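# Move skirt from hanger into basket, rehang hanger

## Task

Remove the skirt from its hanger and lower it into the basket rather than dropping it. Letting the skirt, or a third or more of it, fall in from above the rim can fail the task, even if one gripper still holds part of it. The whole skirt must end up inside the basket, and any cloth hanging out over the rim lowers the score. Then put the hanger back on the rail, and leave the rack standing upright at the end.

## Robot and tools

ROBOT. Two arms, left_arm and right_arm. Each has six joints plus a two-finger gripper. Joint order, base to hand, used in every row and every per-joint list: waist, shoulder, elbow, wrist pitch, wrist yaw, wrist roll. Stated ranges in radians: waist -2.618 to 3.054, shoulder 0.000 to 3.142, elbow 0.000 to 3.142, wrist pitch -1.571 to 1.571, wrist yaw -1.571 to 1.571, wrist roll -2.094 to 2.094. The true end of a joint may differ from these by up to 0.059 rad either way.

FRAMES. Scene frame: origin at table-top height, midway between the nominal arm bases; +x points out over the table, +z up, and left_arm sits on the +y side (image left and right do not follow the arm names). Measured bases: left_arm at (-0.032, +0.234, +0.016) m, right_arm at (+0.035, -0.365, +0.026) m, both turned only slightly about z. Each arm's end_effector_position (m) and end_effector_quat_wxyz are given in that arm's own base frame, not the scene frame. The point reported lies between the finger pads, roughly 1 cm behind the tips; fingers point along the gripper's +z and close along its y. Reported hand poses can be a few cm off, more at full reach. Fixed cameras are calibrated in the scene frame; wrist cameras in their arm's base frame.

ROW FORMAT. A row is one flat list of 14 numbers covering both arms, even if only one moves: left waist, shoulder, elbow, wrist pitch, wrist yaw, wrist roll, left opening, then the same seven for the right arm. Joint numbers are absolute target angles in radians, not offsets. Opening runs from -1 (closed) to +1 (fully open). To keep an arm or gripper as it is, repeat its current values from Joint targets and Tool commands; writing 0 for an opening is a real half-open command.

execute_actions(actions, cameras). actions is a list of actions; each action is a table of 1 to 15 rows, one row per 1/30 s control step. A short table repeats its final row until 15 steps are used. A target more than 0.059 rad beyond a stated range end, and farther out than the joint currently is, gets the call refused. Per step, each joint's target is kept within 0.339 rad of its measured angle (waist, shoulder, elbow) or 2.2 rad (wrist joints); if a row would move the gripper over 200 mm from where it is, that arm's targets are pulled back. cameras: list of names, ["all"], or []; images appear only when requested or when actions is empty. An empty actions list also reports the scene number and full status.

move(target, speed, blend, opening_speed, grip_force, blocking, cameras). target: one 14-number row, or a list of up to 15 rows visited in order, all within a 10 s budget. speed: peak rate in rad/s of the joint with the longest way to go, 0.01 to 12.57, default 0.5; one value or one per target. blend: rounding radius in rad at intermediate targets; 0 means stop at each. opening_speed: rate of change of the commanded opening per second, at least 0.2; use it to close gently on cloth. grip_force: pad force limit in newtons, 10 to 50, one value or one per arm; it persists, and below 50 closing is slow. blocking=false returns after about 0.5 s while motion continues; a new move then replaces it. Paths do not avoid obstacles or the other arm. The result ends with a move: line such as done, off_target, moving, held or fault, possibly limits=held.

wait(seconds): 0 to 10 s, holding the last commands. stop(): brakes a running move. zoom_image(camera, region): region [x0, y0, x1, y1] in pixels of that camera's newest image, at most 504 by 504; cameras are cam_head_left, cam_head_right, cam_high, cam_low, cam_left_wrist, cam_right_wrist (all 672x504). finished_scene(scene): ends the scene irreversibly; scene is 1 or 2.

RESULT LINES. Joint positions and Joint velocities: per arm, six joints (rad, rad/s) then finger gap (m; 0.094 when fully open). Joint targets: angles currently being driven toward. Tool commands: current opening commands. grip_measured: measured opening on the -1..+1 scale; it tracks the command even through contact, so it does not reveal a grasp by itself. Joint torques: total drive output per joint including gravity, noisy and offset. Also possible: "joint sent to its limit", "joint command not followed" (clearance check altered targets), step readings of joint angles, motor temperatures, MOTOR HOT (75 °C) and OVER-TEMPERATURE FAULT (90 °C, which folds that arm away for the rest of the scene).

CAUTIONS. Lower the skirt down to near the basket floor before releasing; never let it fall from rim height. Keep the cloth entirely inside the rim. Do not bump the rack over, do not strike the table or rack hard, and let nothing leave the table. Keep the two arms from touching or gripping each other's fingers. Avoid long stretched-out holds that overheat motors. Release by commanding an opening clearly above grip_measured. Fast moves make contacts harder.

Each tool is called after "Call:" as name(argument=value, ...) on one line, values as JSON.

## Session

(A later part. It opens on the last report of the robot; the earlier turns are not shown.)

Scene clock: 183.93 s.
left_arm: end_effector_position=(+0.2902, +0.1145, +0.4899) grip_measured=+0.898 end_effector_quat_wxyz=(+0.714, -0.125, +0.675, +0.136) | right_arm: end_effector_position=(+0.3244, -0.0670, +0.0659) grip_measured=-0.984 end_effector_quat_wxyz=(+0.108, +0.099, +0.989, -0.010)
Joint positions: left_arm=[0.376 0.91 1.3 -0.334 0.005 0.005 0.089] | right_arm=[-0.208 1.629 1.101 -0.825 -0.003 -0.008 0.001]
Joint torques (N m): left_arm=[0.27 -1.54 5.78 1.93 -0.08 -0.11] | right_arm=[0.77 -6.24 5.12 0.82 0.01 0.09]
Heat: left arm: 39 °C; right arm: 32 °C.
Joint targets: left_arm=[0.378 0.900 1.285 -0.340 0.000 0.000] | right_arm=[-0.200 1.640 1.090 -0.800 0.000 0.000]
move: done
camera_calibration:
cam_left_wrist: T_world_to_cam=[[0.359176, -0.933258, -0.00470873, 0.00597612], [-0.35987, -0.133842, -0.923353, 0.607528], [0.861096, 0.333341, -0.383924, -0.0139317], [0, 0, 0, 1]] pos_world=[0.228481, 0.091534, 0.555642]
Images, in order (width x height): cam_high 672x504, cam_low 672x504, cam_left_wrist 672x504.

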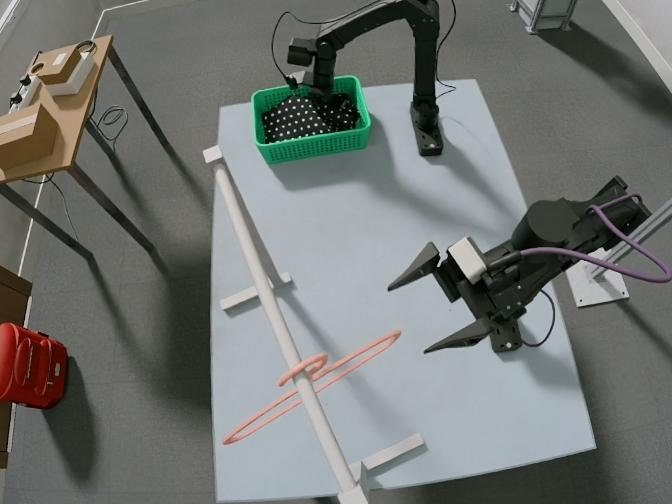

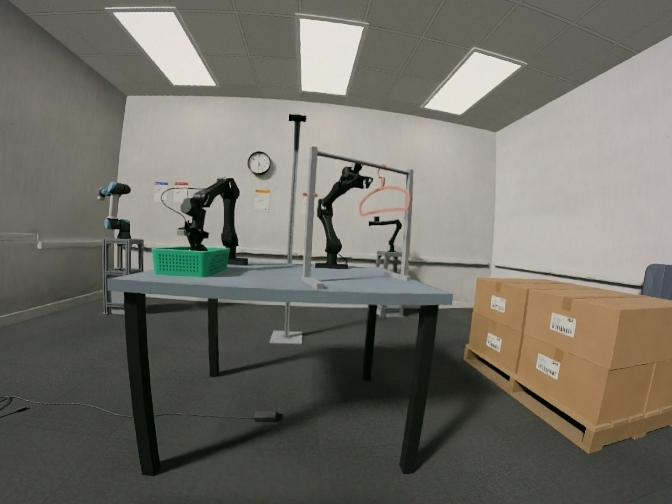

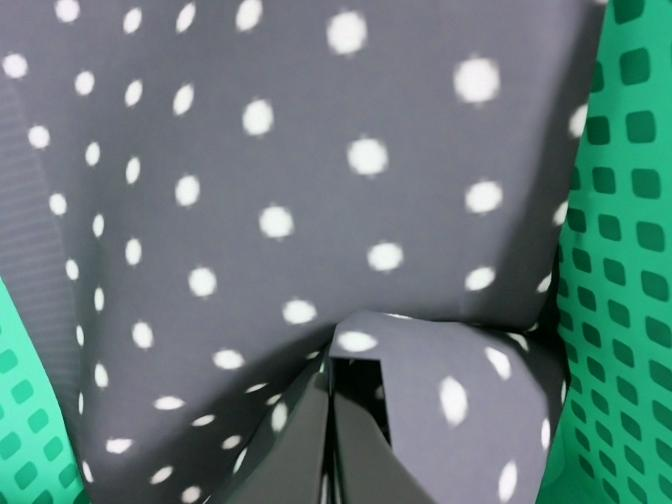

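Call:
move(target=[[0.378,0.90,1.285,-0.34,0.0,0.0,0.9,-0.2,1.64,1.09,-0.80,0,0,-0.7],[0.378,0.90,1.285,-0.34,0.0,0.0,0.9,-0.2,1.60,1.65,-1.40,0,0,-0.7]], speed=0.3, cameras=["cam_left_wrist","cam_low","cam_high","cam_head_left"])

Call:
zoom_image(camera="cam_high", region=[220, 60, 400, 200])

Call:
zoom_image(camera="cam_low", region=[140, 190, 260, 290])

Scene clock: 188.63 s.
left_arm: end_effector_position=(+0.2902, +0.1145, +0.4899) grip_measured=+0.898 end_effector_quat_wxyz=(+0.714, -0.125, +0.675, +0.136) | right_arm: end_effector_position=(+0.3178, -0.0657, +0.1937) grip_measured=-0.702 end_effector_quat_wxyz=(+0.088, +0.099, +0.991, -0.008)
Joint positions: left_arm=[0.376 0.91 1.3 -0.334 0.005 0.005 0.089] | right_arm=[-0.208 1.629 1.622 -1.387 -0.003 -0.008 0.014]
Joint torques (N m): left_arm=[0.23 -1.54 5.81 1.93 -0.08 -0.1] | right_arm=[0.64 -10.04 8.72 0.33 -0.02 0.08]
Heat: left arm: 39 °C; right arm: 32 °C.
Joint targets: left_arm=[0.378 0.900 1.285 -0.340 0.000 0.000] | right_arm=[-0.200 1.600 1.650 -1.400 0.000 0.000]
move: done
camera_calibration:
cam_left_wrist: T_world_to_cam=[[0.359176, -0.933258, -0.00470873, 0.00597612], [-0.35987, -0.133842, -0.923353, 0.607528], [0.861096, 0.333341, -0.383924, -0.0139317], [0, 0, 0, 1]] pos_world=[0.228481, 0.091534, 0.555642]
Images, in order (width x height): cam_head_left 672x504, cam_high 672x504, cam_low 672x504, cam_left_wrist 672x504.

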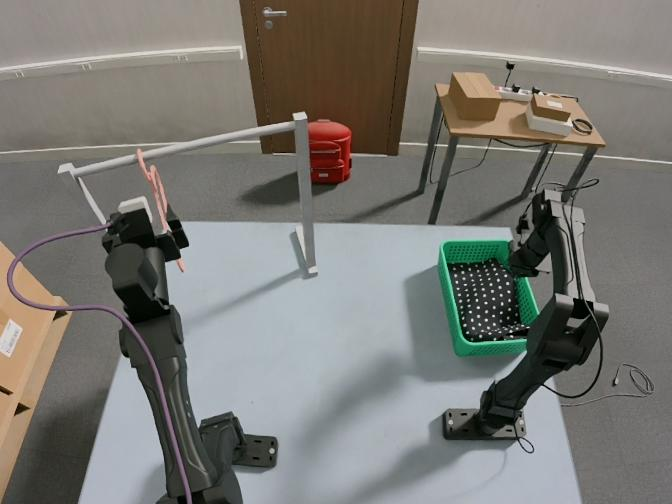

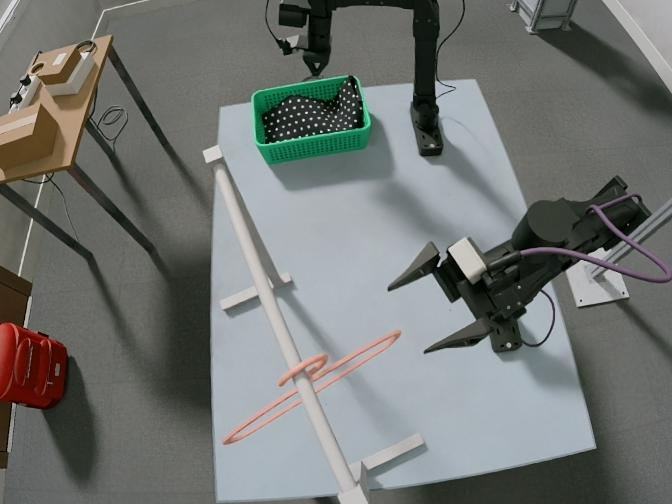

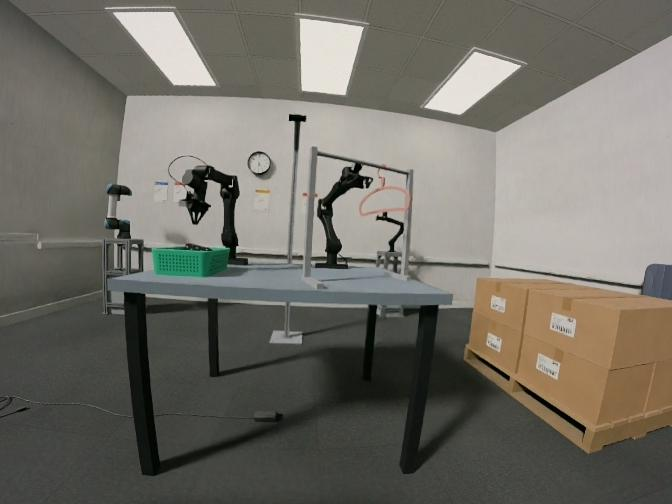

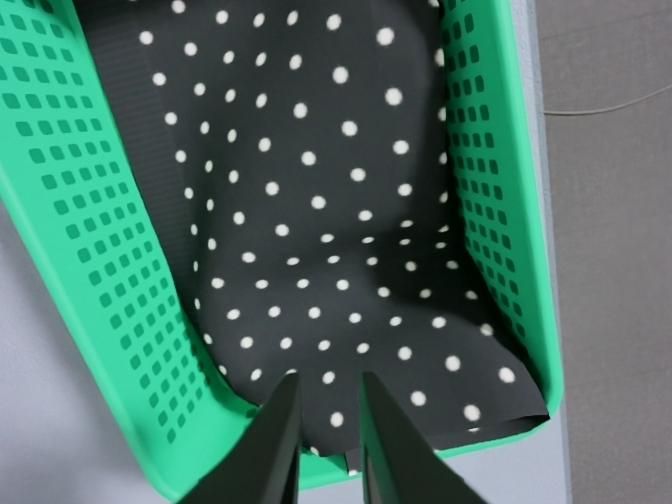

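Scaled by 2.800.

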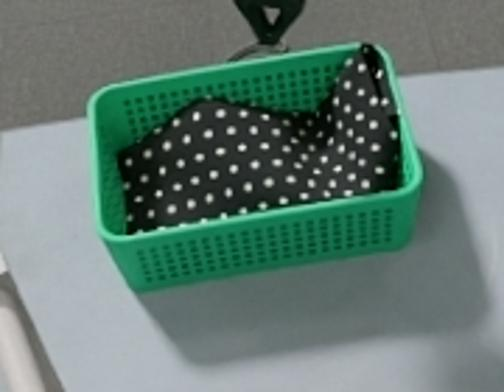

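Scaled by 4.200.

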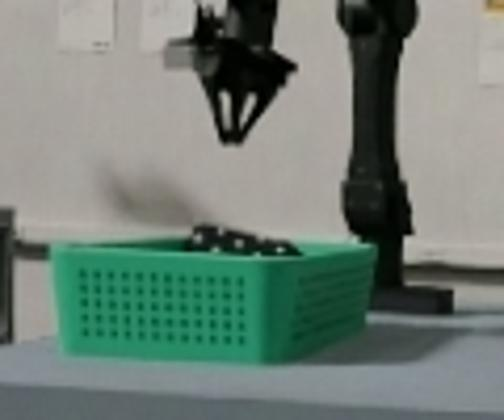

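Call:
move(target=[[0.378,0.90,1.285,-0.34,0.0,0.0,0.9,-0.2,1.595,1.0,-0.76,0,0,0.1],[0.378,0.90,1.285,-0.34,0.0,0.0,0.9,-0.2,1.595,0.86,-0.62,0,0,0.1],[0.378,0.90,1.285,-0.34,0.0,0.0,0.9,-0.2,1.595,0.86,-0.62,0,0,-1],[0.378,0.90,1.285,-0.34,0.0,0.0,0.9,-0.15,1.875,1.26,-0.74,0,0,-1]], speed=[0.5,0.25,0.3,0.25], blend=[0.05,0,0,0], cameras=["cam_left_wrist","cam_low","cam_high"])

Call:
zoom_image(camera="cam_high", region=[220, 60, 400, 200])

Call:
zoom_image(camera="cam_low", region=[140, 190, 260, 290])

Scene clock: 198.97 s.
left_arm: end_effector_position=(+0.2902, +0.1145, +0.4899) grip_measured=+0.898 end_effector_quat_wxyz=(+0.714, -0.125, +0.675, +0.136) | right_arm: end_effector_position=(+0.3775, -0.0589, +0.0319) grip_measured=-0.994 end_effector_quat_wxyz=(+0.108, +0.075, +0.991, -0.008)
Joint positions: left_arm=[0.376 0.91 1.3 -0.334 0.005 0.005 0.089] | right_arm=[-0.159 1.858 1.231 -0.727 -0.003 -0.008 0]
Joint torques (N m): left_arm=[0.25 -1.57 5.78 1.94 -0.09 -0.11] | right_arm=[0.73 -7.68 8.59 0.42 0 0.08]
Heat: left arm: 39 °C; right arm: 32 °C.
Joint targets: left_arm=[0.378 0.900 1.285 -0.340 0.000 0.000] | right_arm=[-0.150 1.875 1.260 -0.740 0.000 0.000]
move: done
camera_calibration:
cam_left_wrist: T_world_to_cam=[[0.359176, -0.933258, -0.00470873, 0.00597612], [-0.35987, -0.133842, -0.923353, 0.607528], [0.861096, 0.333341, -0.383924, -0.0139317], [0, 0, 0, 1]] pos_world=[0.228481, 0.091534, 0.555642]
Images, in order (width x height): cam_high 672x504, cam_low 672x504, cam_left_wrist 672x504.

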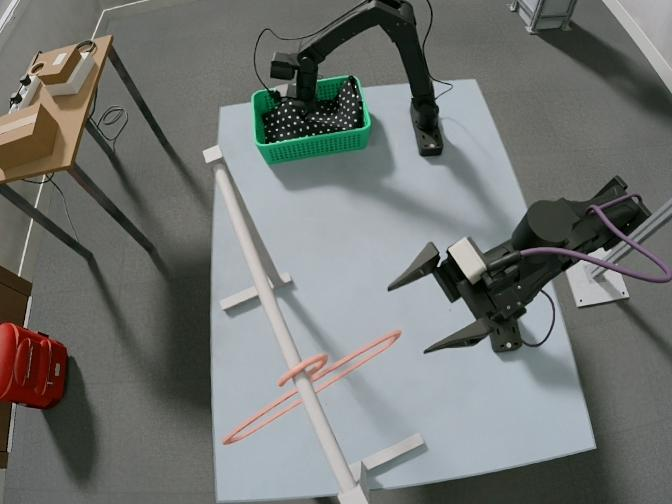

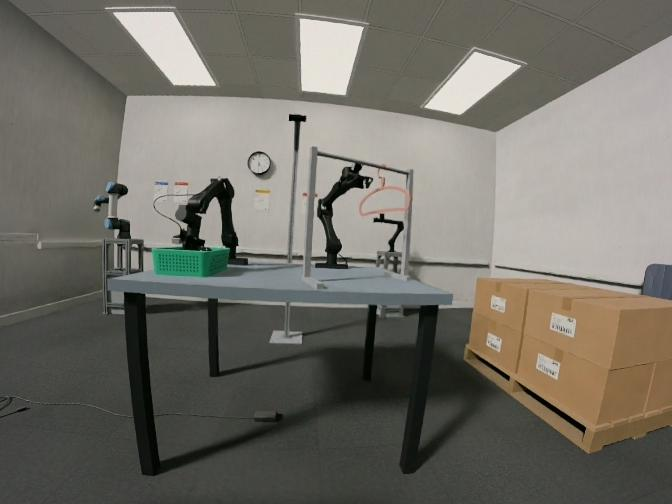

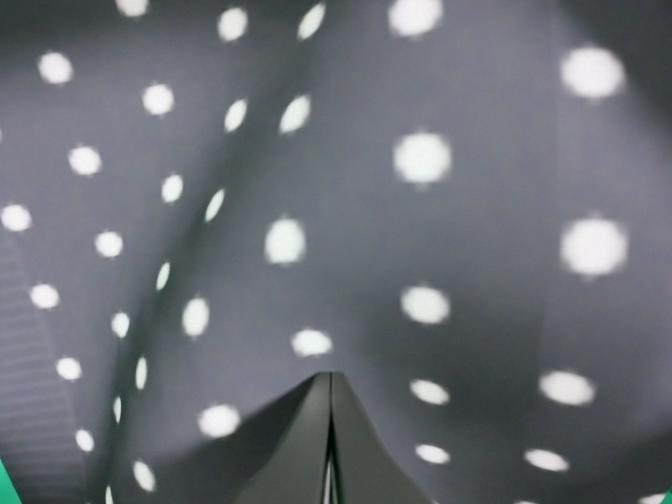

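Scaled by 2.800.

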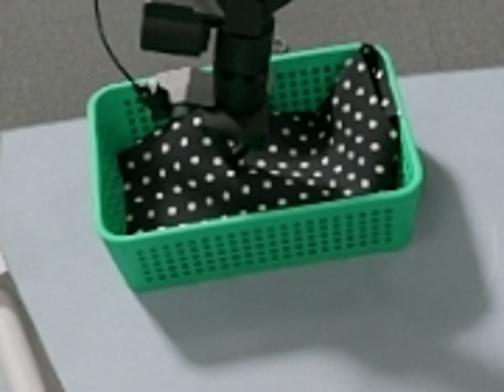

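Scaled by 4.200.

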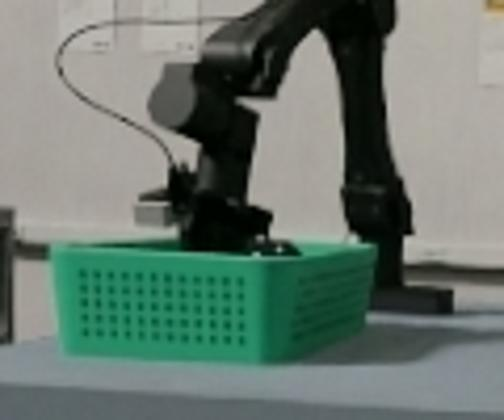

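Call:
move(target=[[0.378,0.90,1.285,-0.34,0.0,0.0,0.9,-0.2,1.70,1.70,-1.36,0,0,-1],[0.378,0.90,1.285,-0.34,0.0,0.0,0.9,-0.40,1.245,1.20,-1.31,0,0,0.2],[0.378,0.90,1.285,-0.34,0.0,0.0,0.9,-0.40,1.25,0.765,-0.868,0,0,0.2],[0.378,0.90,1.285,-0.34,0.0,0.0,0.9,-0.40,1.25,0.765,-0.868,0,0,-1]], speed=[0.7,0.7,0.4,0.4], blend=[0.1,0.05,0,0])

Call:
move(target=[[0.378,0.90,1.285,-0.34,0.0,0.0,0.9,-0.28,1.46,1.38,-1.26,0,0,-1],[0.378,0.90,1.285,-0.34,0.0,0.0,0.9,-0.13,1.765,1.40,-0.84,0,0,-1],[0.378,0.90,1.285,-0.34,0.0,0.0,0.9,-0.13,1.78,1.30,-0.72,0,0,-1]], speed=[0.35,0.35,0.2], blend=[0.08,0.03,0], cameras=["cam_left_wrist","cam_low","cam_high"])

Call:
zoom_image(camera="cam_high", region=[220, 60, 400, 200])

Scene clock: 211.53 s.
left_arm: end_effector_position=(+0.2902, +0.1145, +0.4899) grip_measured=+0.898 end_effector_quat_wxyz=(+0.714, -0.125, +0.675, +0.136) | right_arm: end_effector_position=(+0.2228, -0.0898, +0.0651) grip_measured=-0.977 end_effector_quat_wxyz=(+0.111, +0.189, +0.975, -0.020)
Joint positions: left_arm=[0.376 0.91 1.3 -0.334 0.005 0.005 0.089] | right_arm=[-0.392 1.26 0.777 -0.862 -0.006 -0.008 0.001]
Joint torques (N m): left_arm=[0.28 -1.52 5.79 1.93 -0.08 -0.1] | right_arm=[-0.61 -4.75 5.08 0.54 0.04 0.07]
Heat: left arm: 40 °C; right arm: 32 °C.
Joint targets: left_arm=[0.378 0.900 1.285 -0.340 0.000 0.000] | right_arm=[-0.400 1.250 0.765 -0.868 0.000 0.000]
move: done; blend cut to 0 rad at target 2

Scene clock: 215.67 s.
left_arm: end_effector_position=(+0.2902, +0.1145, +0.4898) grip_measured=+0.898 end_effector_quat_wxyz=(+0.714, -0.125, +0.676, +0.136) | right_arm: end_effector_position=(+0.4030, -0.0547, +0.0889) grip_measured=-0.978 end_effector_quat_wxyz=(+0.180, +0.064, +0.981, -0.012)
Joint positions: left_arm=[0.376 0.91 1.3 -0.334 0.005 0.005 0.089] | right_arm=[-0.139 1.767 1.31 -0.751 -0.003 -0.008 0.001]
Joint torques (N m): left_arm=[0.25 -1.54 5.78 1.93 -0.08 -0.1] | right_arm=[0.7 -7.72 5.42 1.15 0.04 0.06]
Heat: left arm: 40 °C; right arm: 32 °C.
Joint targets: left_arm=[0.378 0.900 1.285 -0.340 0.000 0.000] | right_arm=[-0.130 1.780 1.300 -0.720 0.000 0.000]
move: done
camera_calibration:
cam_left_wrist: T_world_to_cam=[[0.359119, -0.93328, -0.00469997, 0.00598612], [-0.360236, -0.133967, -0.923191, 0.607533], [0.860966, 0.333229, -0.384312, -0.0136765], [0, 0, 0, 1]] pos_world=[0.228481, 0.0915336, 0.555641]
Images, in order (width x height): cam_high 672x504, cam_low 672x504, cam_left_wrist 672x504.

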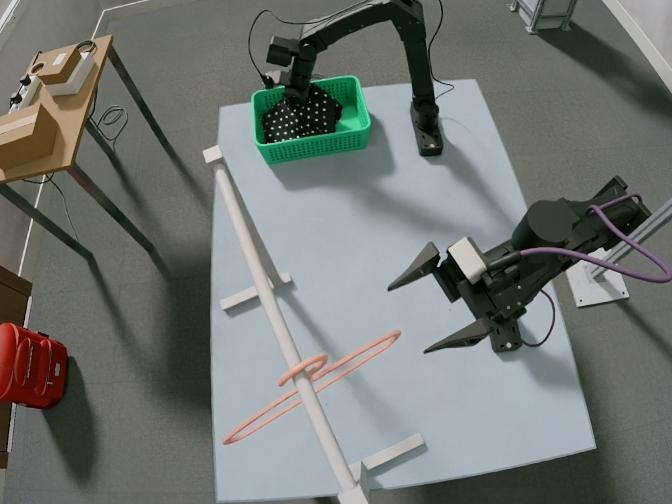

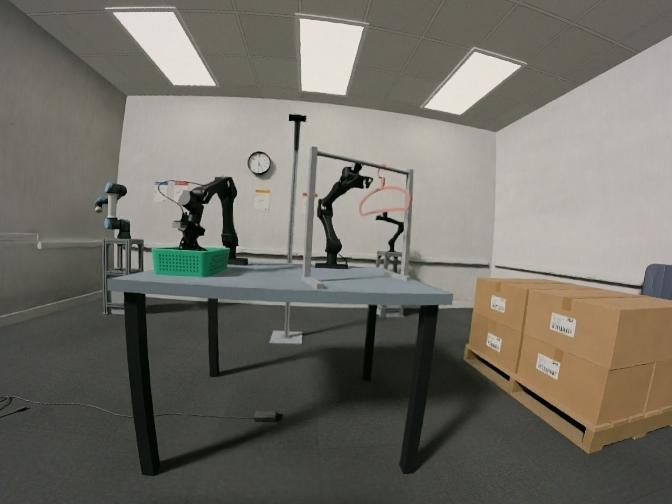

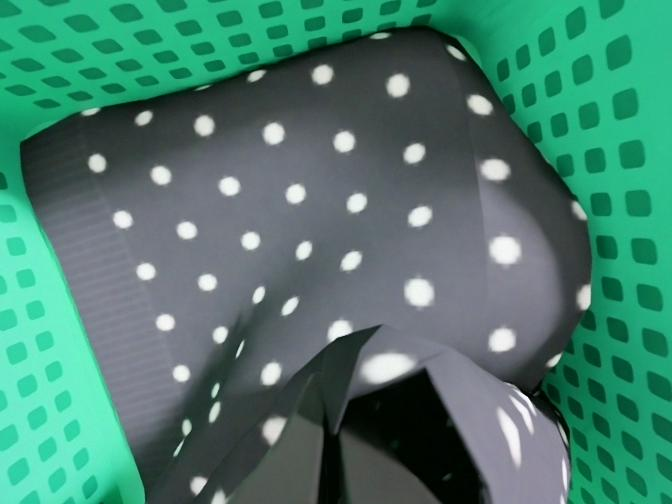

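Scaled by 2.800.

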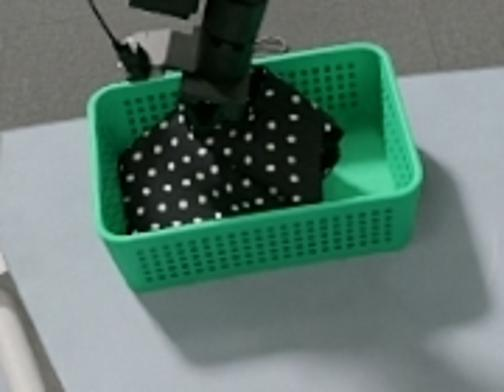

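Call:
move(target=[[0.378,0.90,1.285,-0.34,0.0,0.0,0.9,-0.13,1.79,1.20,-0.61,0,0,-1],[0.378,0.90,1.285,-0.34,0.0,0.0,0.9,-0.13,1.79,1.20,-0.61,0,0,-0.5],[0.378,0.90,1.285,-0.34,0.0,0.0,0.9,-0.13,1.74,1.85,-1.30,0,0,-0.5]], speed=0.3, cameras=["cam_left_wrist","cam_low","cam_high","cam_head_left"])

Call:
zoom_image(camera="cam_high", region=[220, 60, 400, 200])

Call:
zoom_image(camera="cam_low", region=[140, 190, 260, 290])

Scene clock: 222.67 s.
left_arm: end_effector_position=(+0.2902, +0.1145, +0.4898) grip_measured=+0.898 end_effector_quat_wxyz=(+0.714, -0.125, +0.676, +0.136) | right_arm: end_effector_position=(+0.3925, -0.0532, +0.2120) grip_measured=-0.502 end_effector_quat_wxyz=(+0.165, +0.064, +0.984, -0.011)
Joint positions: left_arm=[0.376 0.91 1.3 -0.334 0.005 0.005 0.089] | right_arm=[-0.139 1.772 1.82 -1.288 -0.003 -0.008 0.023]
Joint torques (N m): left_arm=[0.25 -1.54 5.76 1.93 -0.08 -0.1] | right_arm=[0.61 -11.93 8.96 0.62 0.05 0.13]
Heat: left arm: 40 °C; right arm: 32 °C.
Joint targets: left_arm=[0.378 0.900 1.285 -0.340 0.000 0.000] | right_arm=[-0.130 1.740 1.850 -1.300 0.000 0.000]
move: done
camera_calibration:
cam_left_wrist: T_world_to_cam=[[0.359119, -0.93328, -0.00469997, 0.00598612], [-0.360236, -0.133967, -0.923191, 0.607533], [0.860966, 0.333229, -0.384312, -0.0136765], [0, 0, 0, 1]] pos_world=[0.228481, 0.0915336, 0.555641]
Images, in order (width x height): cam_head_left 672x504, cam_high 672x504, cam_low 672x504, cam_left_wrist 672x504.

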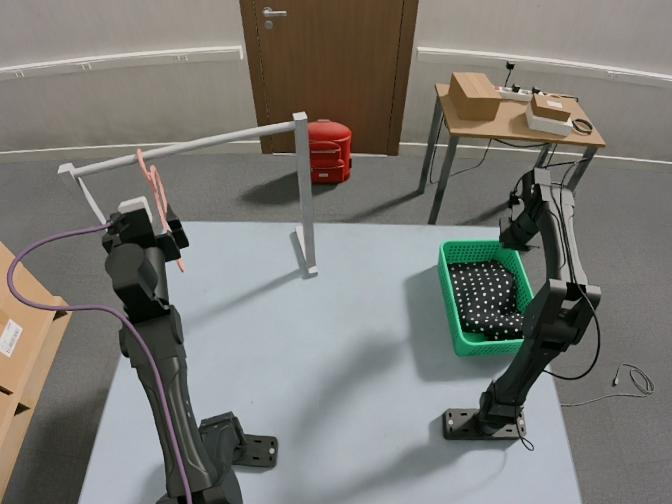

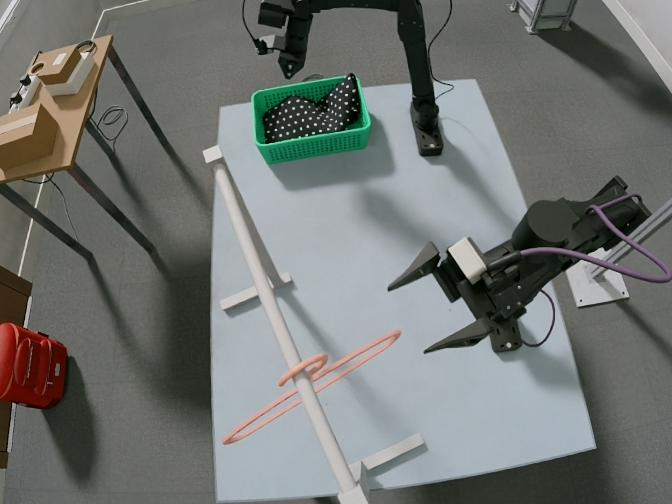

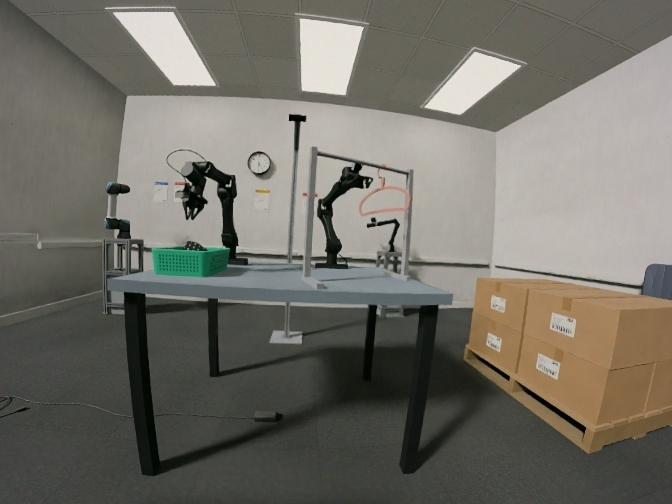

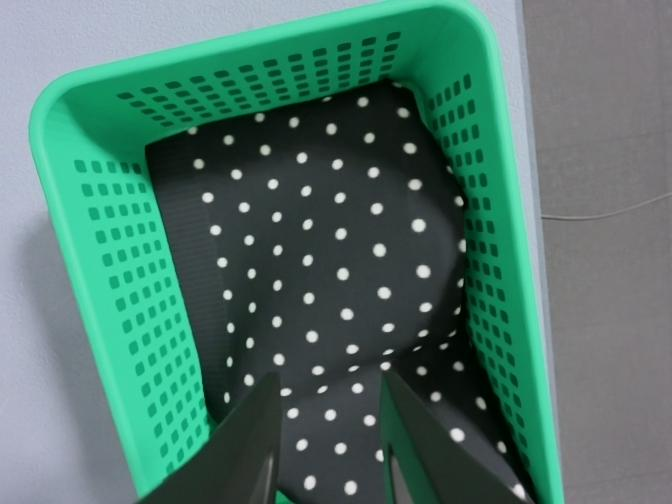

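Scaled by 2.800.

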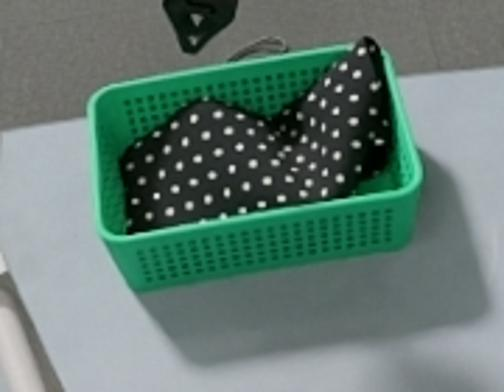

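Scaled by 4.200.

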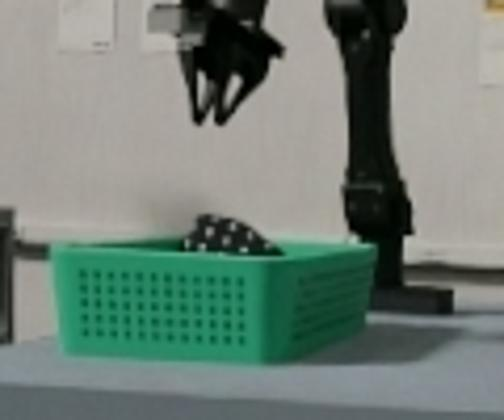

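Call:
move(target=[[0.378,0.90,1.285,-0.34,0.0,0.0,0.9,-0.44,1.34,1.36,-1.38,0,0,0.3],[0.378,0.90,1.285,-0.34,0.0,0.0,0.9,-0.44,1.31,0.81,-0.86,0,0,0.3],[0.378,0.90,1.285,-0.34,0.0,0.0,0.9,-0.44,1.34,1.36,-1.38,0,0,0.3]], speed=0.5, cameras=["cam_left_wrist","cam_low","cam_high"])

Call:
zoom_image(camera="cam_high", region=[220, 60, 400, 200])

Call:
zoom_image(camera="cam_low", region=[140, 190, 260, 290])

Scene clock: 233.67 s.
left_arm: end_effector_position=(+0.2902, +0.1145, +0.4898) grip_measured=+0.898 end_effector_quat_wxyz=(+0.714, -0.125, +0.676, +0.136) | right_arm: end_effector_position=(+0.2305, -0.1049, +0.1901) grip_measured=+0.298 end_effector_quat_wxyz=(+0.100, +0.210, +0.972, -0.020)
Joint positions: left_arm=[0.376 0.91 1.3 -0.334 0.005 0.005 0.089] | right_arm=[-0.434 1.332 1.333 -1.367 -0.005 -0.008 0.061]
Joint torques (N m): left_arm=[0.25 -1.52 5.78 1.93 -0.09 -0.1] | right_arm=[-0.49 -3.59 8.59 0.46 0.04 0.05]
Heat: left arm: 40 °C; right arm: 33 °C.
Joint targets: left_arm=[0.378 0.900 1.285 -0.340 0.000 0.000] | right_arm=[-0.440 1.340 1.360 -1.380 0.000 0.000]
move: done
camera_calibration:
cam_left_wrist: T_world_to_cam=[[0.359119, -0.93328, -0.00469997, 0.00598612], [-0.360236, -0.133967, -0.923191, 0.607533], [0.860966, 0.333229, -0.384312, -0.0136765], [0, 0, 0, 1]] pos_world=[0.228481, 0.0915336, 0.555641]
Images, in order (width x height): cam_high 672x504, cam_low 672x504, cam_left_wrist 672x504.

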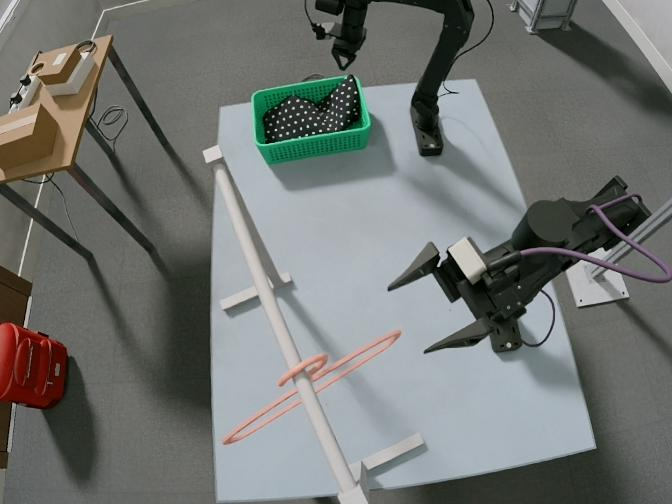

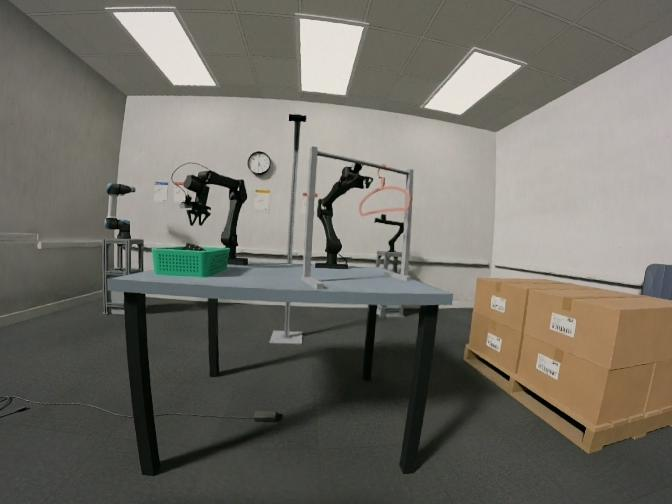

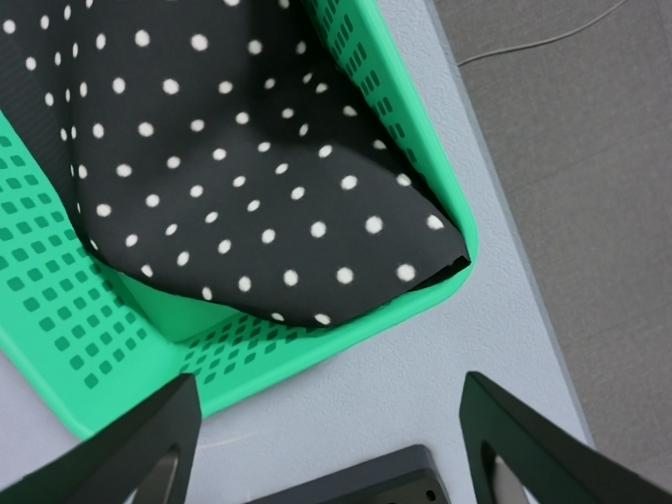

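Scaled by 2.800.

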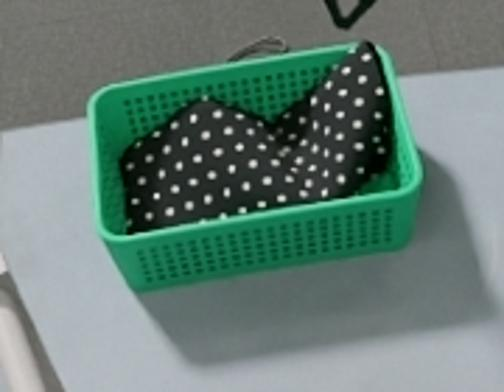

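Scaled by 4.200.

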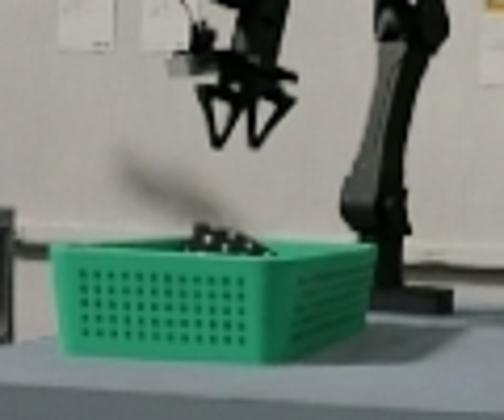

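Call:
move(target=[[0.378,0.90,1.285,-0.34,0.0,0.0,0.9,-0.60,1.36,1.36,-1.38,0,0,-1],[0.378,0.90,1.285,-0.34,0.0,0.0,0.9,-0.60,1.34,0.82,-0.84,0,0,-1],[0.378,0.90,1.285,-0.34,0.0,0.0,0.9,-0.40,1.34,0.82,-0.84,0,0,-1],[0.378,0.90,1.285,-0.34,0.0,0.0,0.9,-0.40,1.34,1.36,-1.38,0,0,-1]], speed=[0.6,0.5,0.3,0.5], cameras=["cam_left_wrist","cam_low","cam_high"])

Call:
zoom_image(camera="cam_high", region=[220, 60, 400, 200])

Call:
zoom_image(camera="cam_low", region=[140, 190, 260, 290])

Scene clock: 242.00 s.
left_arm: end_effector_position=(+0.2902, +0.1145, +0.4898) grip_measured=+0.898 end_effector_quat_wxyz=(+0.714, -0.125, +0.676, +0.136) | right_arm: end_effector_position=(+0.2344, -0.0996, +0.1854) grip_measured=-0.994 end_effector_quat_wxyz=(+0.091, +0.198, +0.976, -0.018)
Joint positions: left_arm=[0.376 0.91 1.3 -0.334 0.005 0.005 0.089] | right_arm=[-0.408 1.352 1.334 -1.367 -0.002 -0.008 0]
Joint torques (N m): left_arm=[0.24 -1.55 5.79 1.94 -0.08 -0.1] | right_arm=[0.66 -5.71 8.58 0.4 0.04 0.06]
Heat: left arm: 40 °C; right arm: 33 °C.
Joint targets: left_arm=[0.378 0.900 1.285 -0.340 0.000 0.000] | right_arm=[-0.400 1.340 1.360 -1.380 0.000 0.000]
move: done
camera_calibration:
cam_left_wrist: T_world_to_cam=[[0.359119, -0.93328, -0.00469997, 0.00598612], [-0.360236, -0.133967, -0.923191, 0.607533], [0.860966, 0.333229, -0.384312, -0.0136765], [0, 0, 0, 1]] pos_world=[0.228481, 0.0915336, 0.555641]
Images, in order (width x height): cam_high 672x504, cam_low 672x504, cam_left_wrist 672x504.

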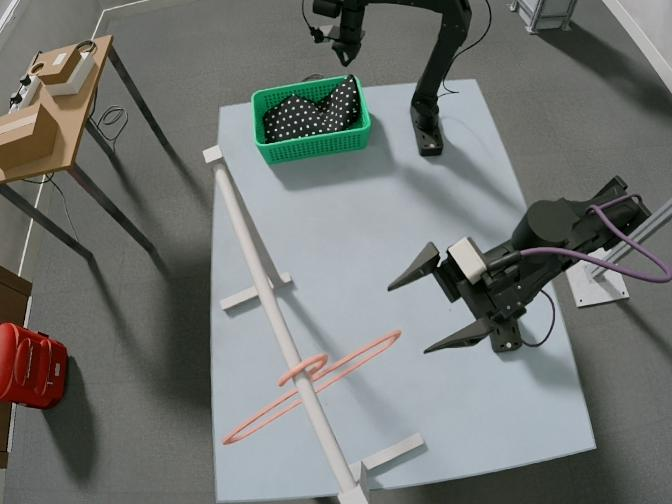

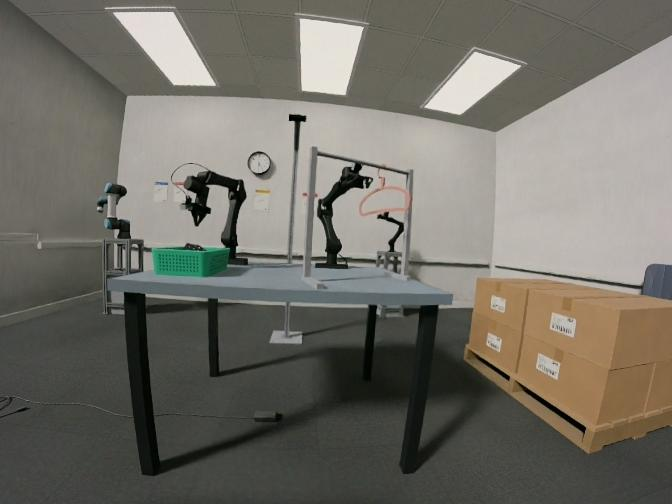

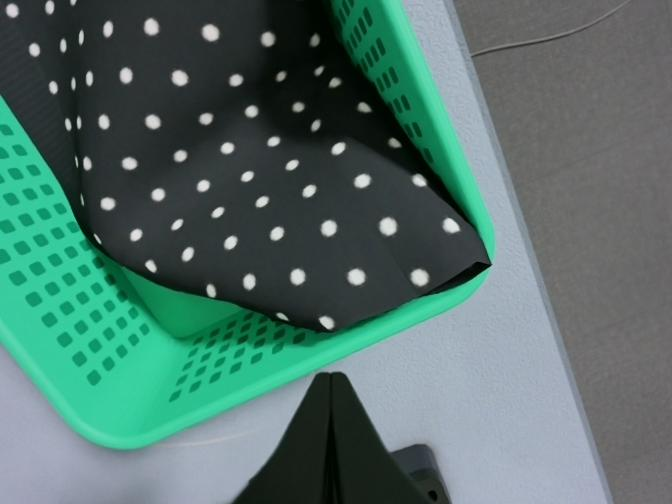

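Scaled by 2.800.

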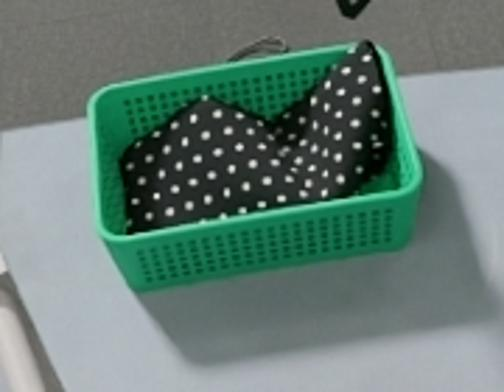

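Scaled by 4.200.

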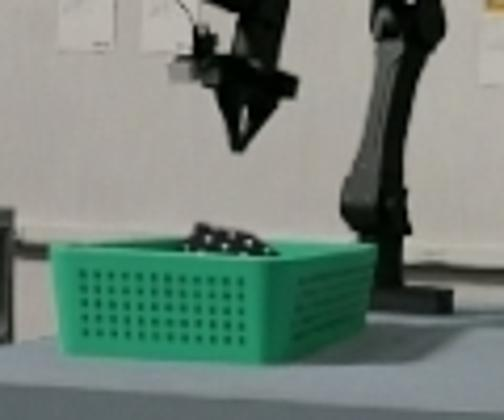

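Call:
move(target=[[0.378,0.90,1.285,-0.34,0.0,0.0,0.9,-0.57,1.36,1.25,-1.25,0,0,0.0],[0.378,0.90,1.285,-0.34,0.0,0.0,0.9,-0.57,1.37,0.925,-0.92,0,0,0.0],[0.378,0.90,1.285,-0.34,0.0,0.0,0.9,-0.57,1.37,0.925,-0.92,0,0,-1],[0.378,0.90,1.285,-0.34,0.0,0.0,0.9,-0.50,1.40,1.17,-1.12,0,0,-1],[0.378,0.90,1.285,-0.34,0.0,0.0,0.9,-0.25,1.58,1.08,-0.85,0,0,-1]], speed=[0.6,0.4,0.3,0.4,0.4], blend=[0.05,0,0,0.05,0], cameras=["cam_left_wrist","cam_low","cam_high"])

Call:
zoom_image(camera="cam_high", region=[220, 60, 400, 200])

Call:
zoom_image(camera="cam_low", region=[140, 190, 260, 290])

Scene clock: 250.03 s.
left_arm: end_effector_position=(+0.2902, +0.1145, +0.4898) grip_measured=+0.898 end_effector_quat_wxyz=(+0.714, -0.125, +0.676, +0.136) | right_arm: end_effector_position=(+0.3103, -0.0795, +0.0777) grip_measured=-0.985 end_effector_quat_wxyz=(+0.110, +0.122, +0.986, -0.015)
Joint positions: left_arm=[0.376 0.91 1.3 -0.334 0.005 0.005 0.089] | right_arm=[-0.254 1.572 1.09 -0.867 0.001 -0.007 0.001]
Joint torques (N m): left_arm=[0.24 -1.52 5.78 1.93 -0.08 -0.11] | right_arm=[0.36 -6.06 5.34 0.71 -0.04 0.07]
Heat: left arm: 40 °C; right arm: 33 °C.
Joint targets: left_arm=[0.378 0.900 1.285 -0.340 0.000 0.000] | right_arm=[-0.250 1.580 1.080 -0.850 0.000 0.000]
move: done; target 3's new numbers were sent with right_arm's wrist pitch 0.049 rad from that target
camera_calibration:
cam_left_wrist: T_world_to_cam=[[0.359119, -0.93328, -0.00469997, 0.00598612], [-0.360236, -0.133967, -0.923191, 0.607533], [0.860966, 0.333229, -0.384312, -0.0136765], [0, 0, 0, 1]] pos_world=[0.228481, 0.0915336, 0.555641]
Images, in order (width x height): cam_high 672x504, cam_low 672x504, cam_left_wrist 672x504.

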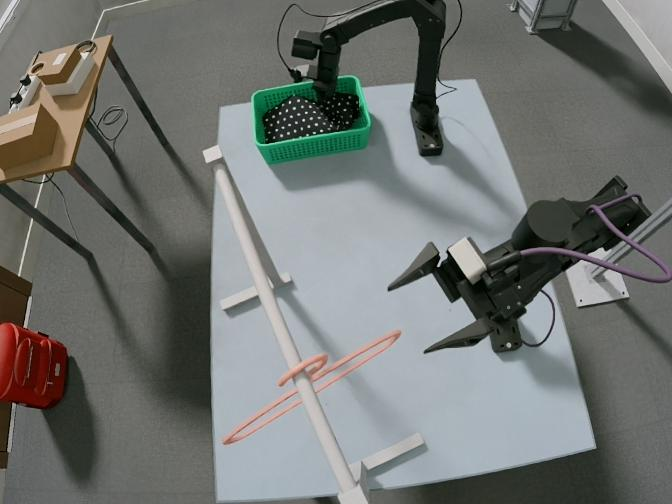

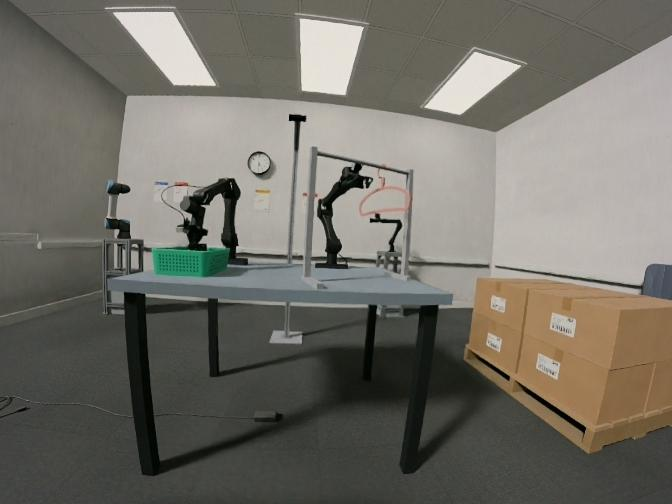

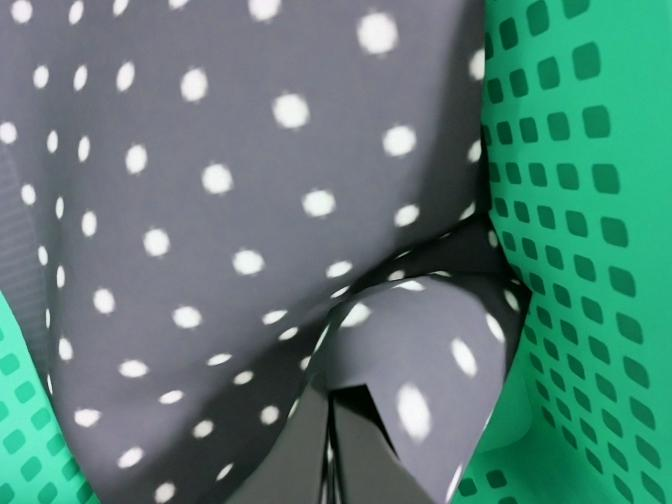

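Scaled by 2.800.

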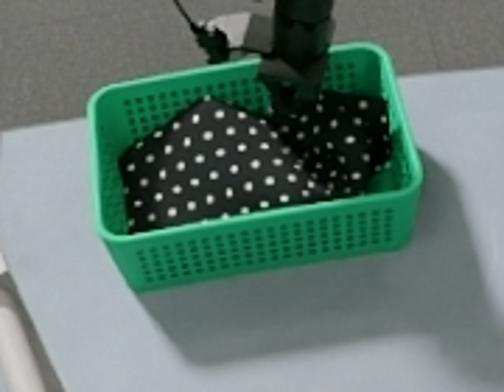

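Scaled by 4.200.

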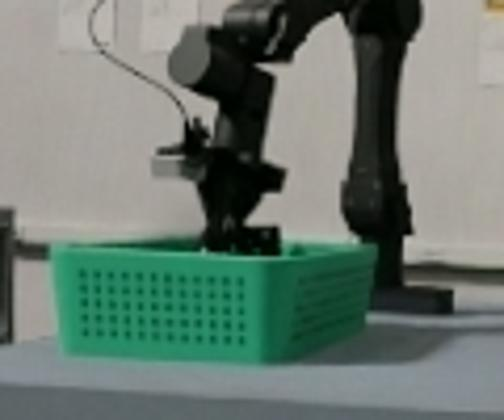

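Call:
move(target=[[0.378,0.90,1.285,-0.34,0.0,0.0,0.9,-0.14,1.38,0.85,-0.80,0,0,-1],[0.378,0.90,1.285,-0.34,0.0,0.0,0.9,-0.14,1.365,0.75,-0.745,0,0,-1],[0.378,0.90,1.285,-0.34,0.0,0.0,0.9,-0.14,1.365,0.75,-0.745,0,0,-0.75],[0.378,0.90,1.285,-0.34,0.0,0.0,0.9,-0.14,1.33,1.31,-1.33,0,0,-0.75]], speed=[0.3,0.3,0.3,0.4], cameras=["cam_left_wrist","cam_low","cam_high"])

Call:
zoom_image(camera="cam_high", region=[220, 60, 400, 200])

Call:
zoom_image(camera="cam_low", region=[140, 190, 260, 290])

Scene clock: 257.23 s.
left_arm: end_effector_position=(+0.2902, +0.1145, +0.4898) grip_measured=+0.898 end_effector_quat_wxyz=(+0.714, -0.125, +0.676, +0.136) | right_arm: end_effector_position=(+0.2541, -0.0375, +0.1734) grip_measured=-0.752 end_effector_quat_wxyz=(+0.093, +0.071, +0.993, -0.008)
Joint positions: left_arm=[0.376 0.91 1.3 -0.334 0.005 0.005 0.089] | right_arm=[-0.15 1.349 1.282 -1.317 0.001 -0.007 0.012]
Joint torques (N m): left_arm=[0.23 -1.52 5.76 1.94 -0.08 -0.1] | right_arm=[0.68 -6.37 8.64 0.43 -0.03 0.07]
Heat: left arm: 40 °C; right arm: 33 °C.
Joint targets: left_arm=[0.378 0.900 1.285 -0.340 0.000 0.000] | right_arm=[-0.140 1.330 1.310 -1.330 0.000 0.000]
move: done
camera_calibration:
cam_left_wrist: T_world_to_cam=[[0.359119, -0.93328, -0.00469997, 0.00598612], [-0.360236, -0.133967, -0.923191, 0.607533], [0.860966, 0.333229, -0.384312, -0.0136765], [0, 0, 0, 1]] pos_world=[0.228481, 0.0915336, 0.555641]
Images, in order (width x height): cam_high 672x504, cam_low 672x504, cam_left_wrist 672x504.

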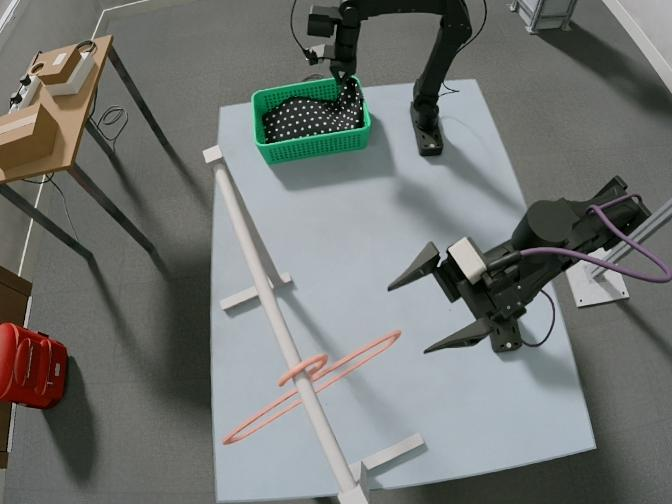

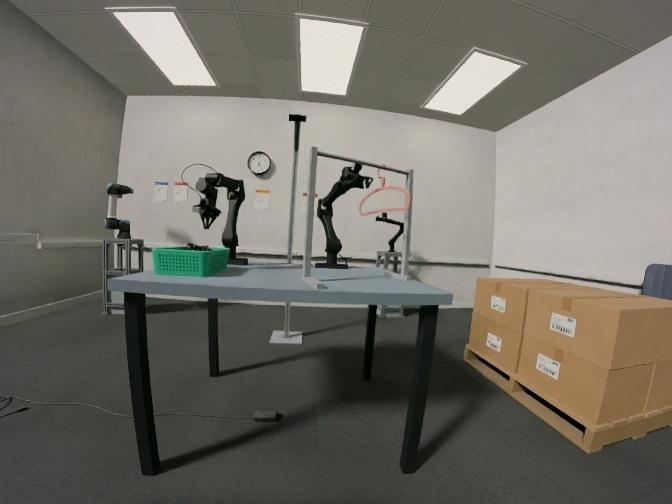

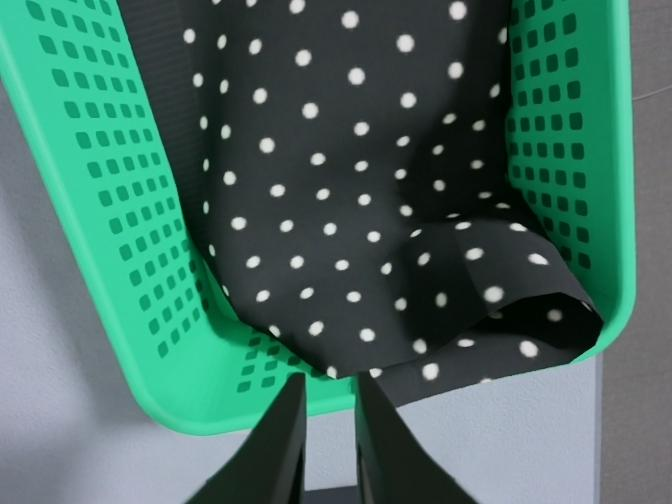

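Scaled by 2.800.

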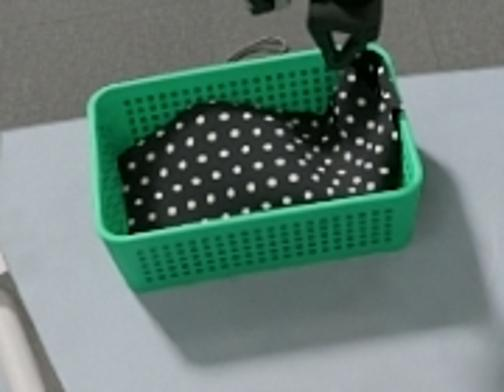

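Scaled by 4.200.

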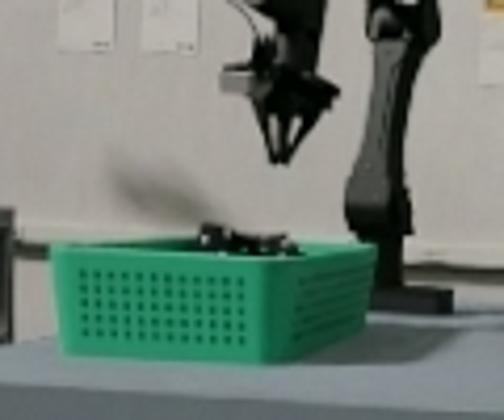

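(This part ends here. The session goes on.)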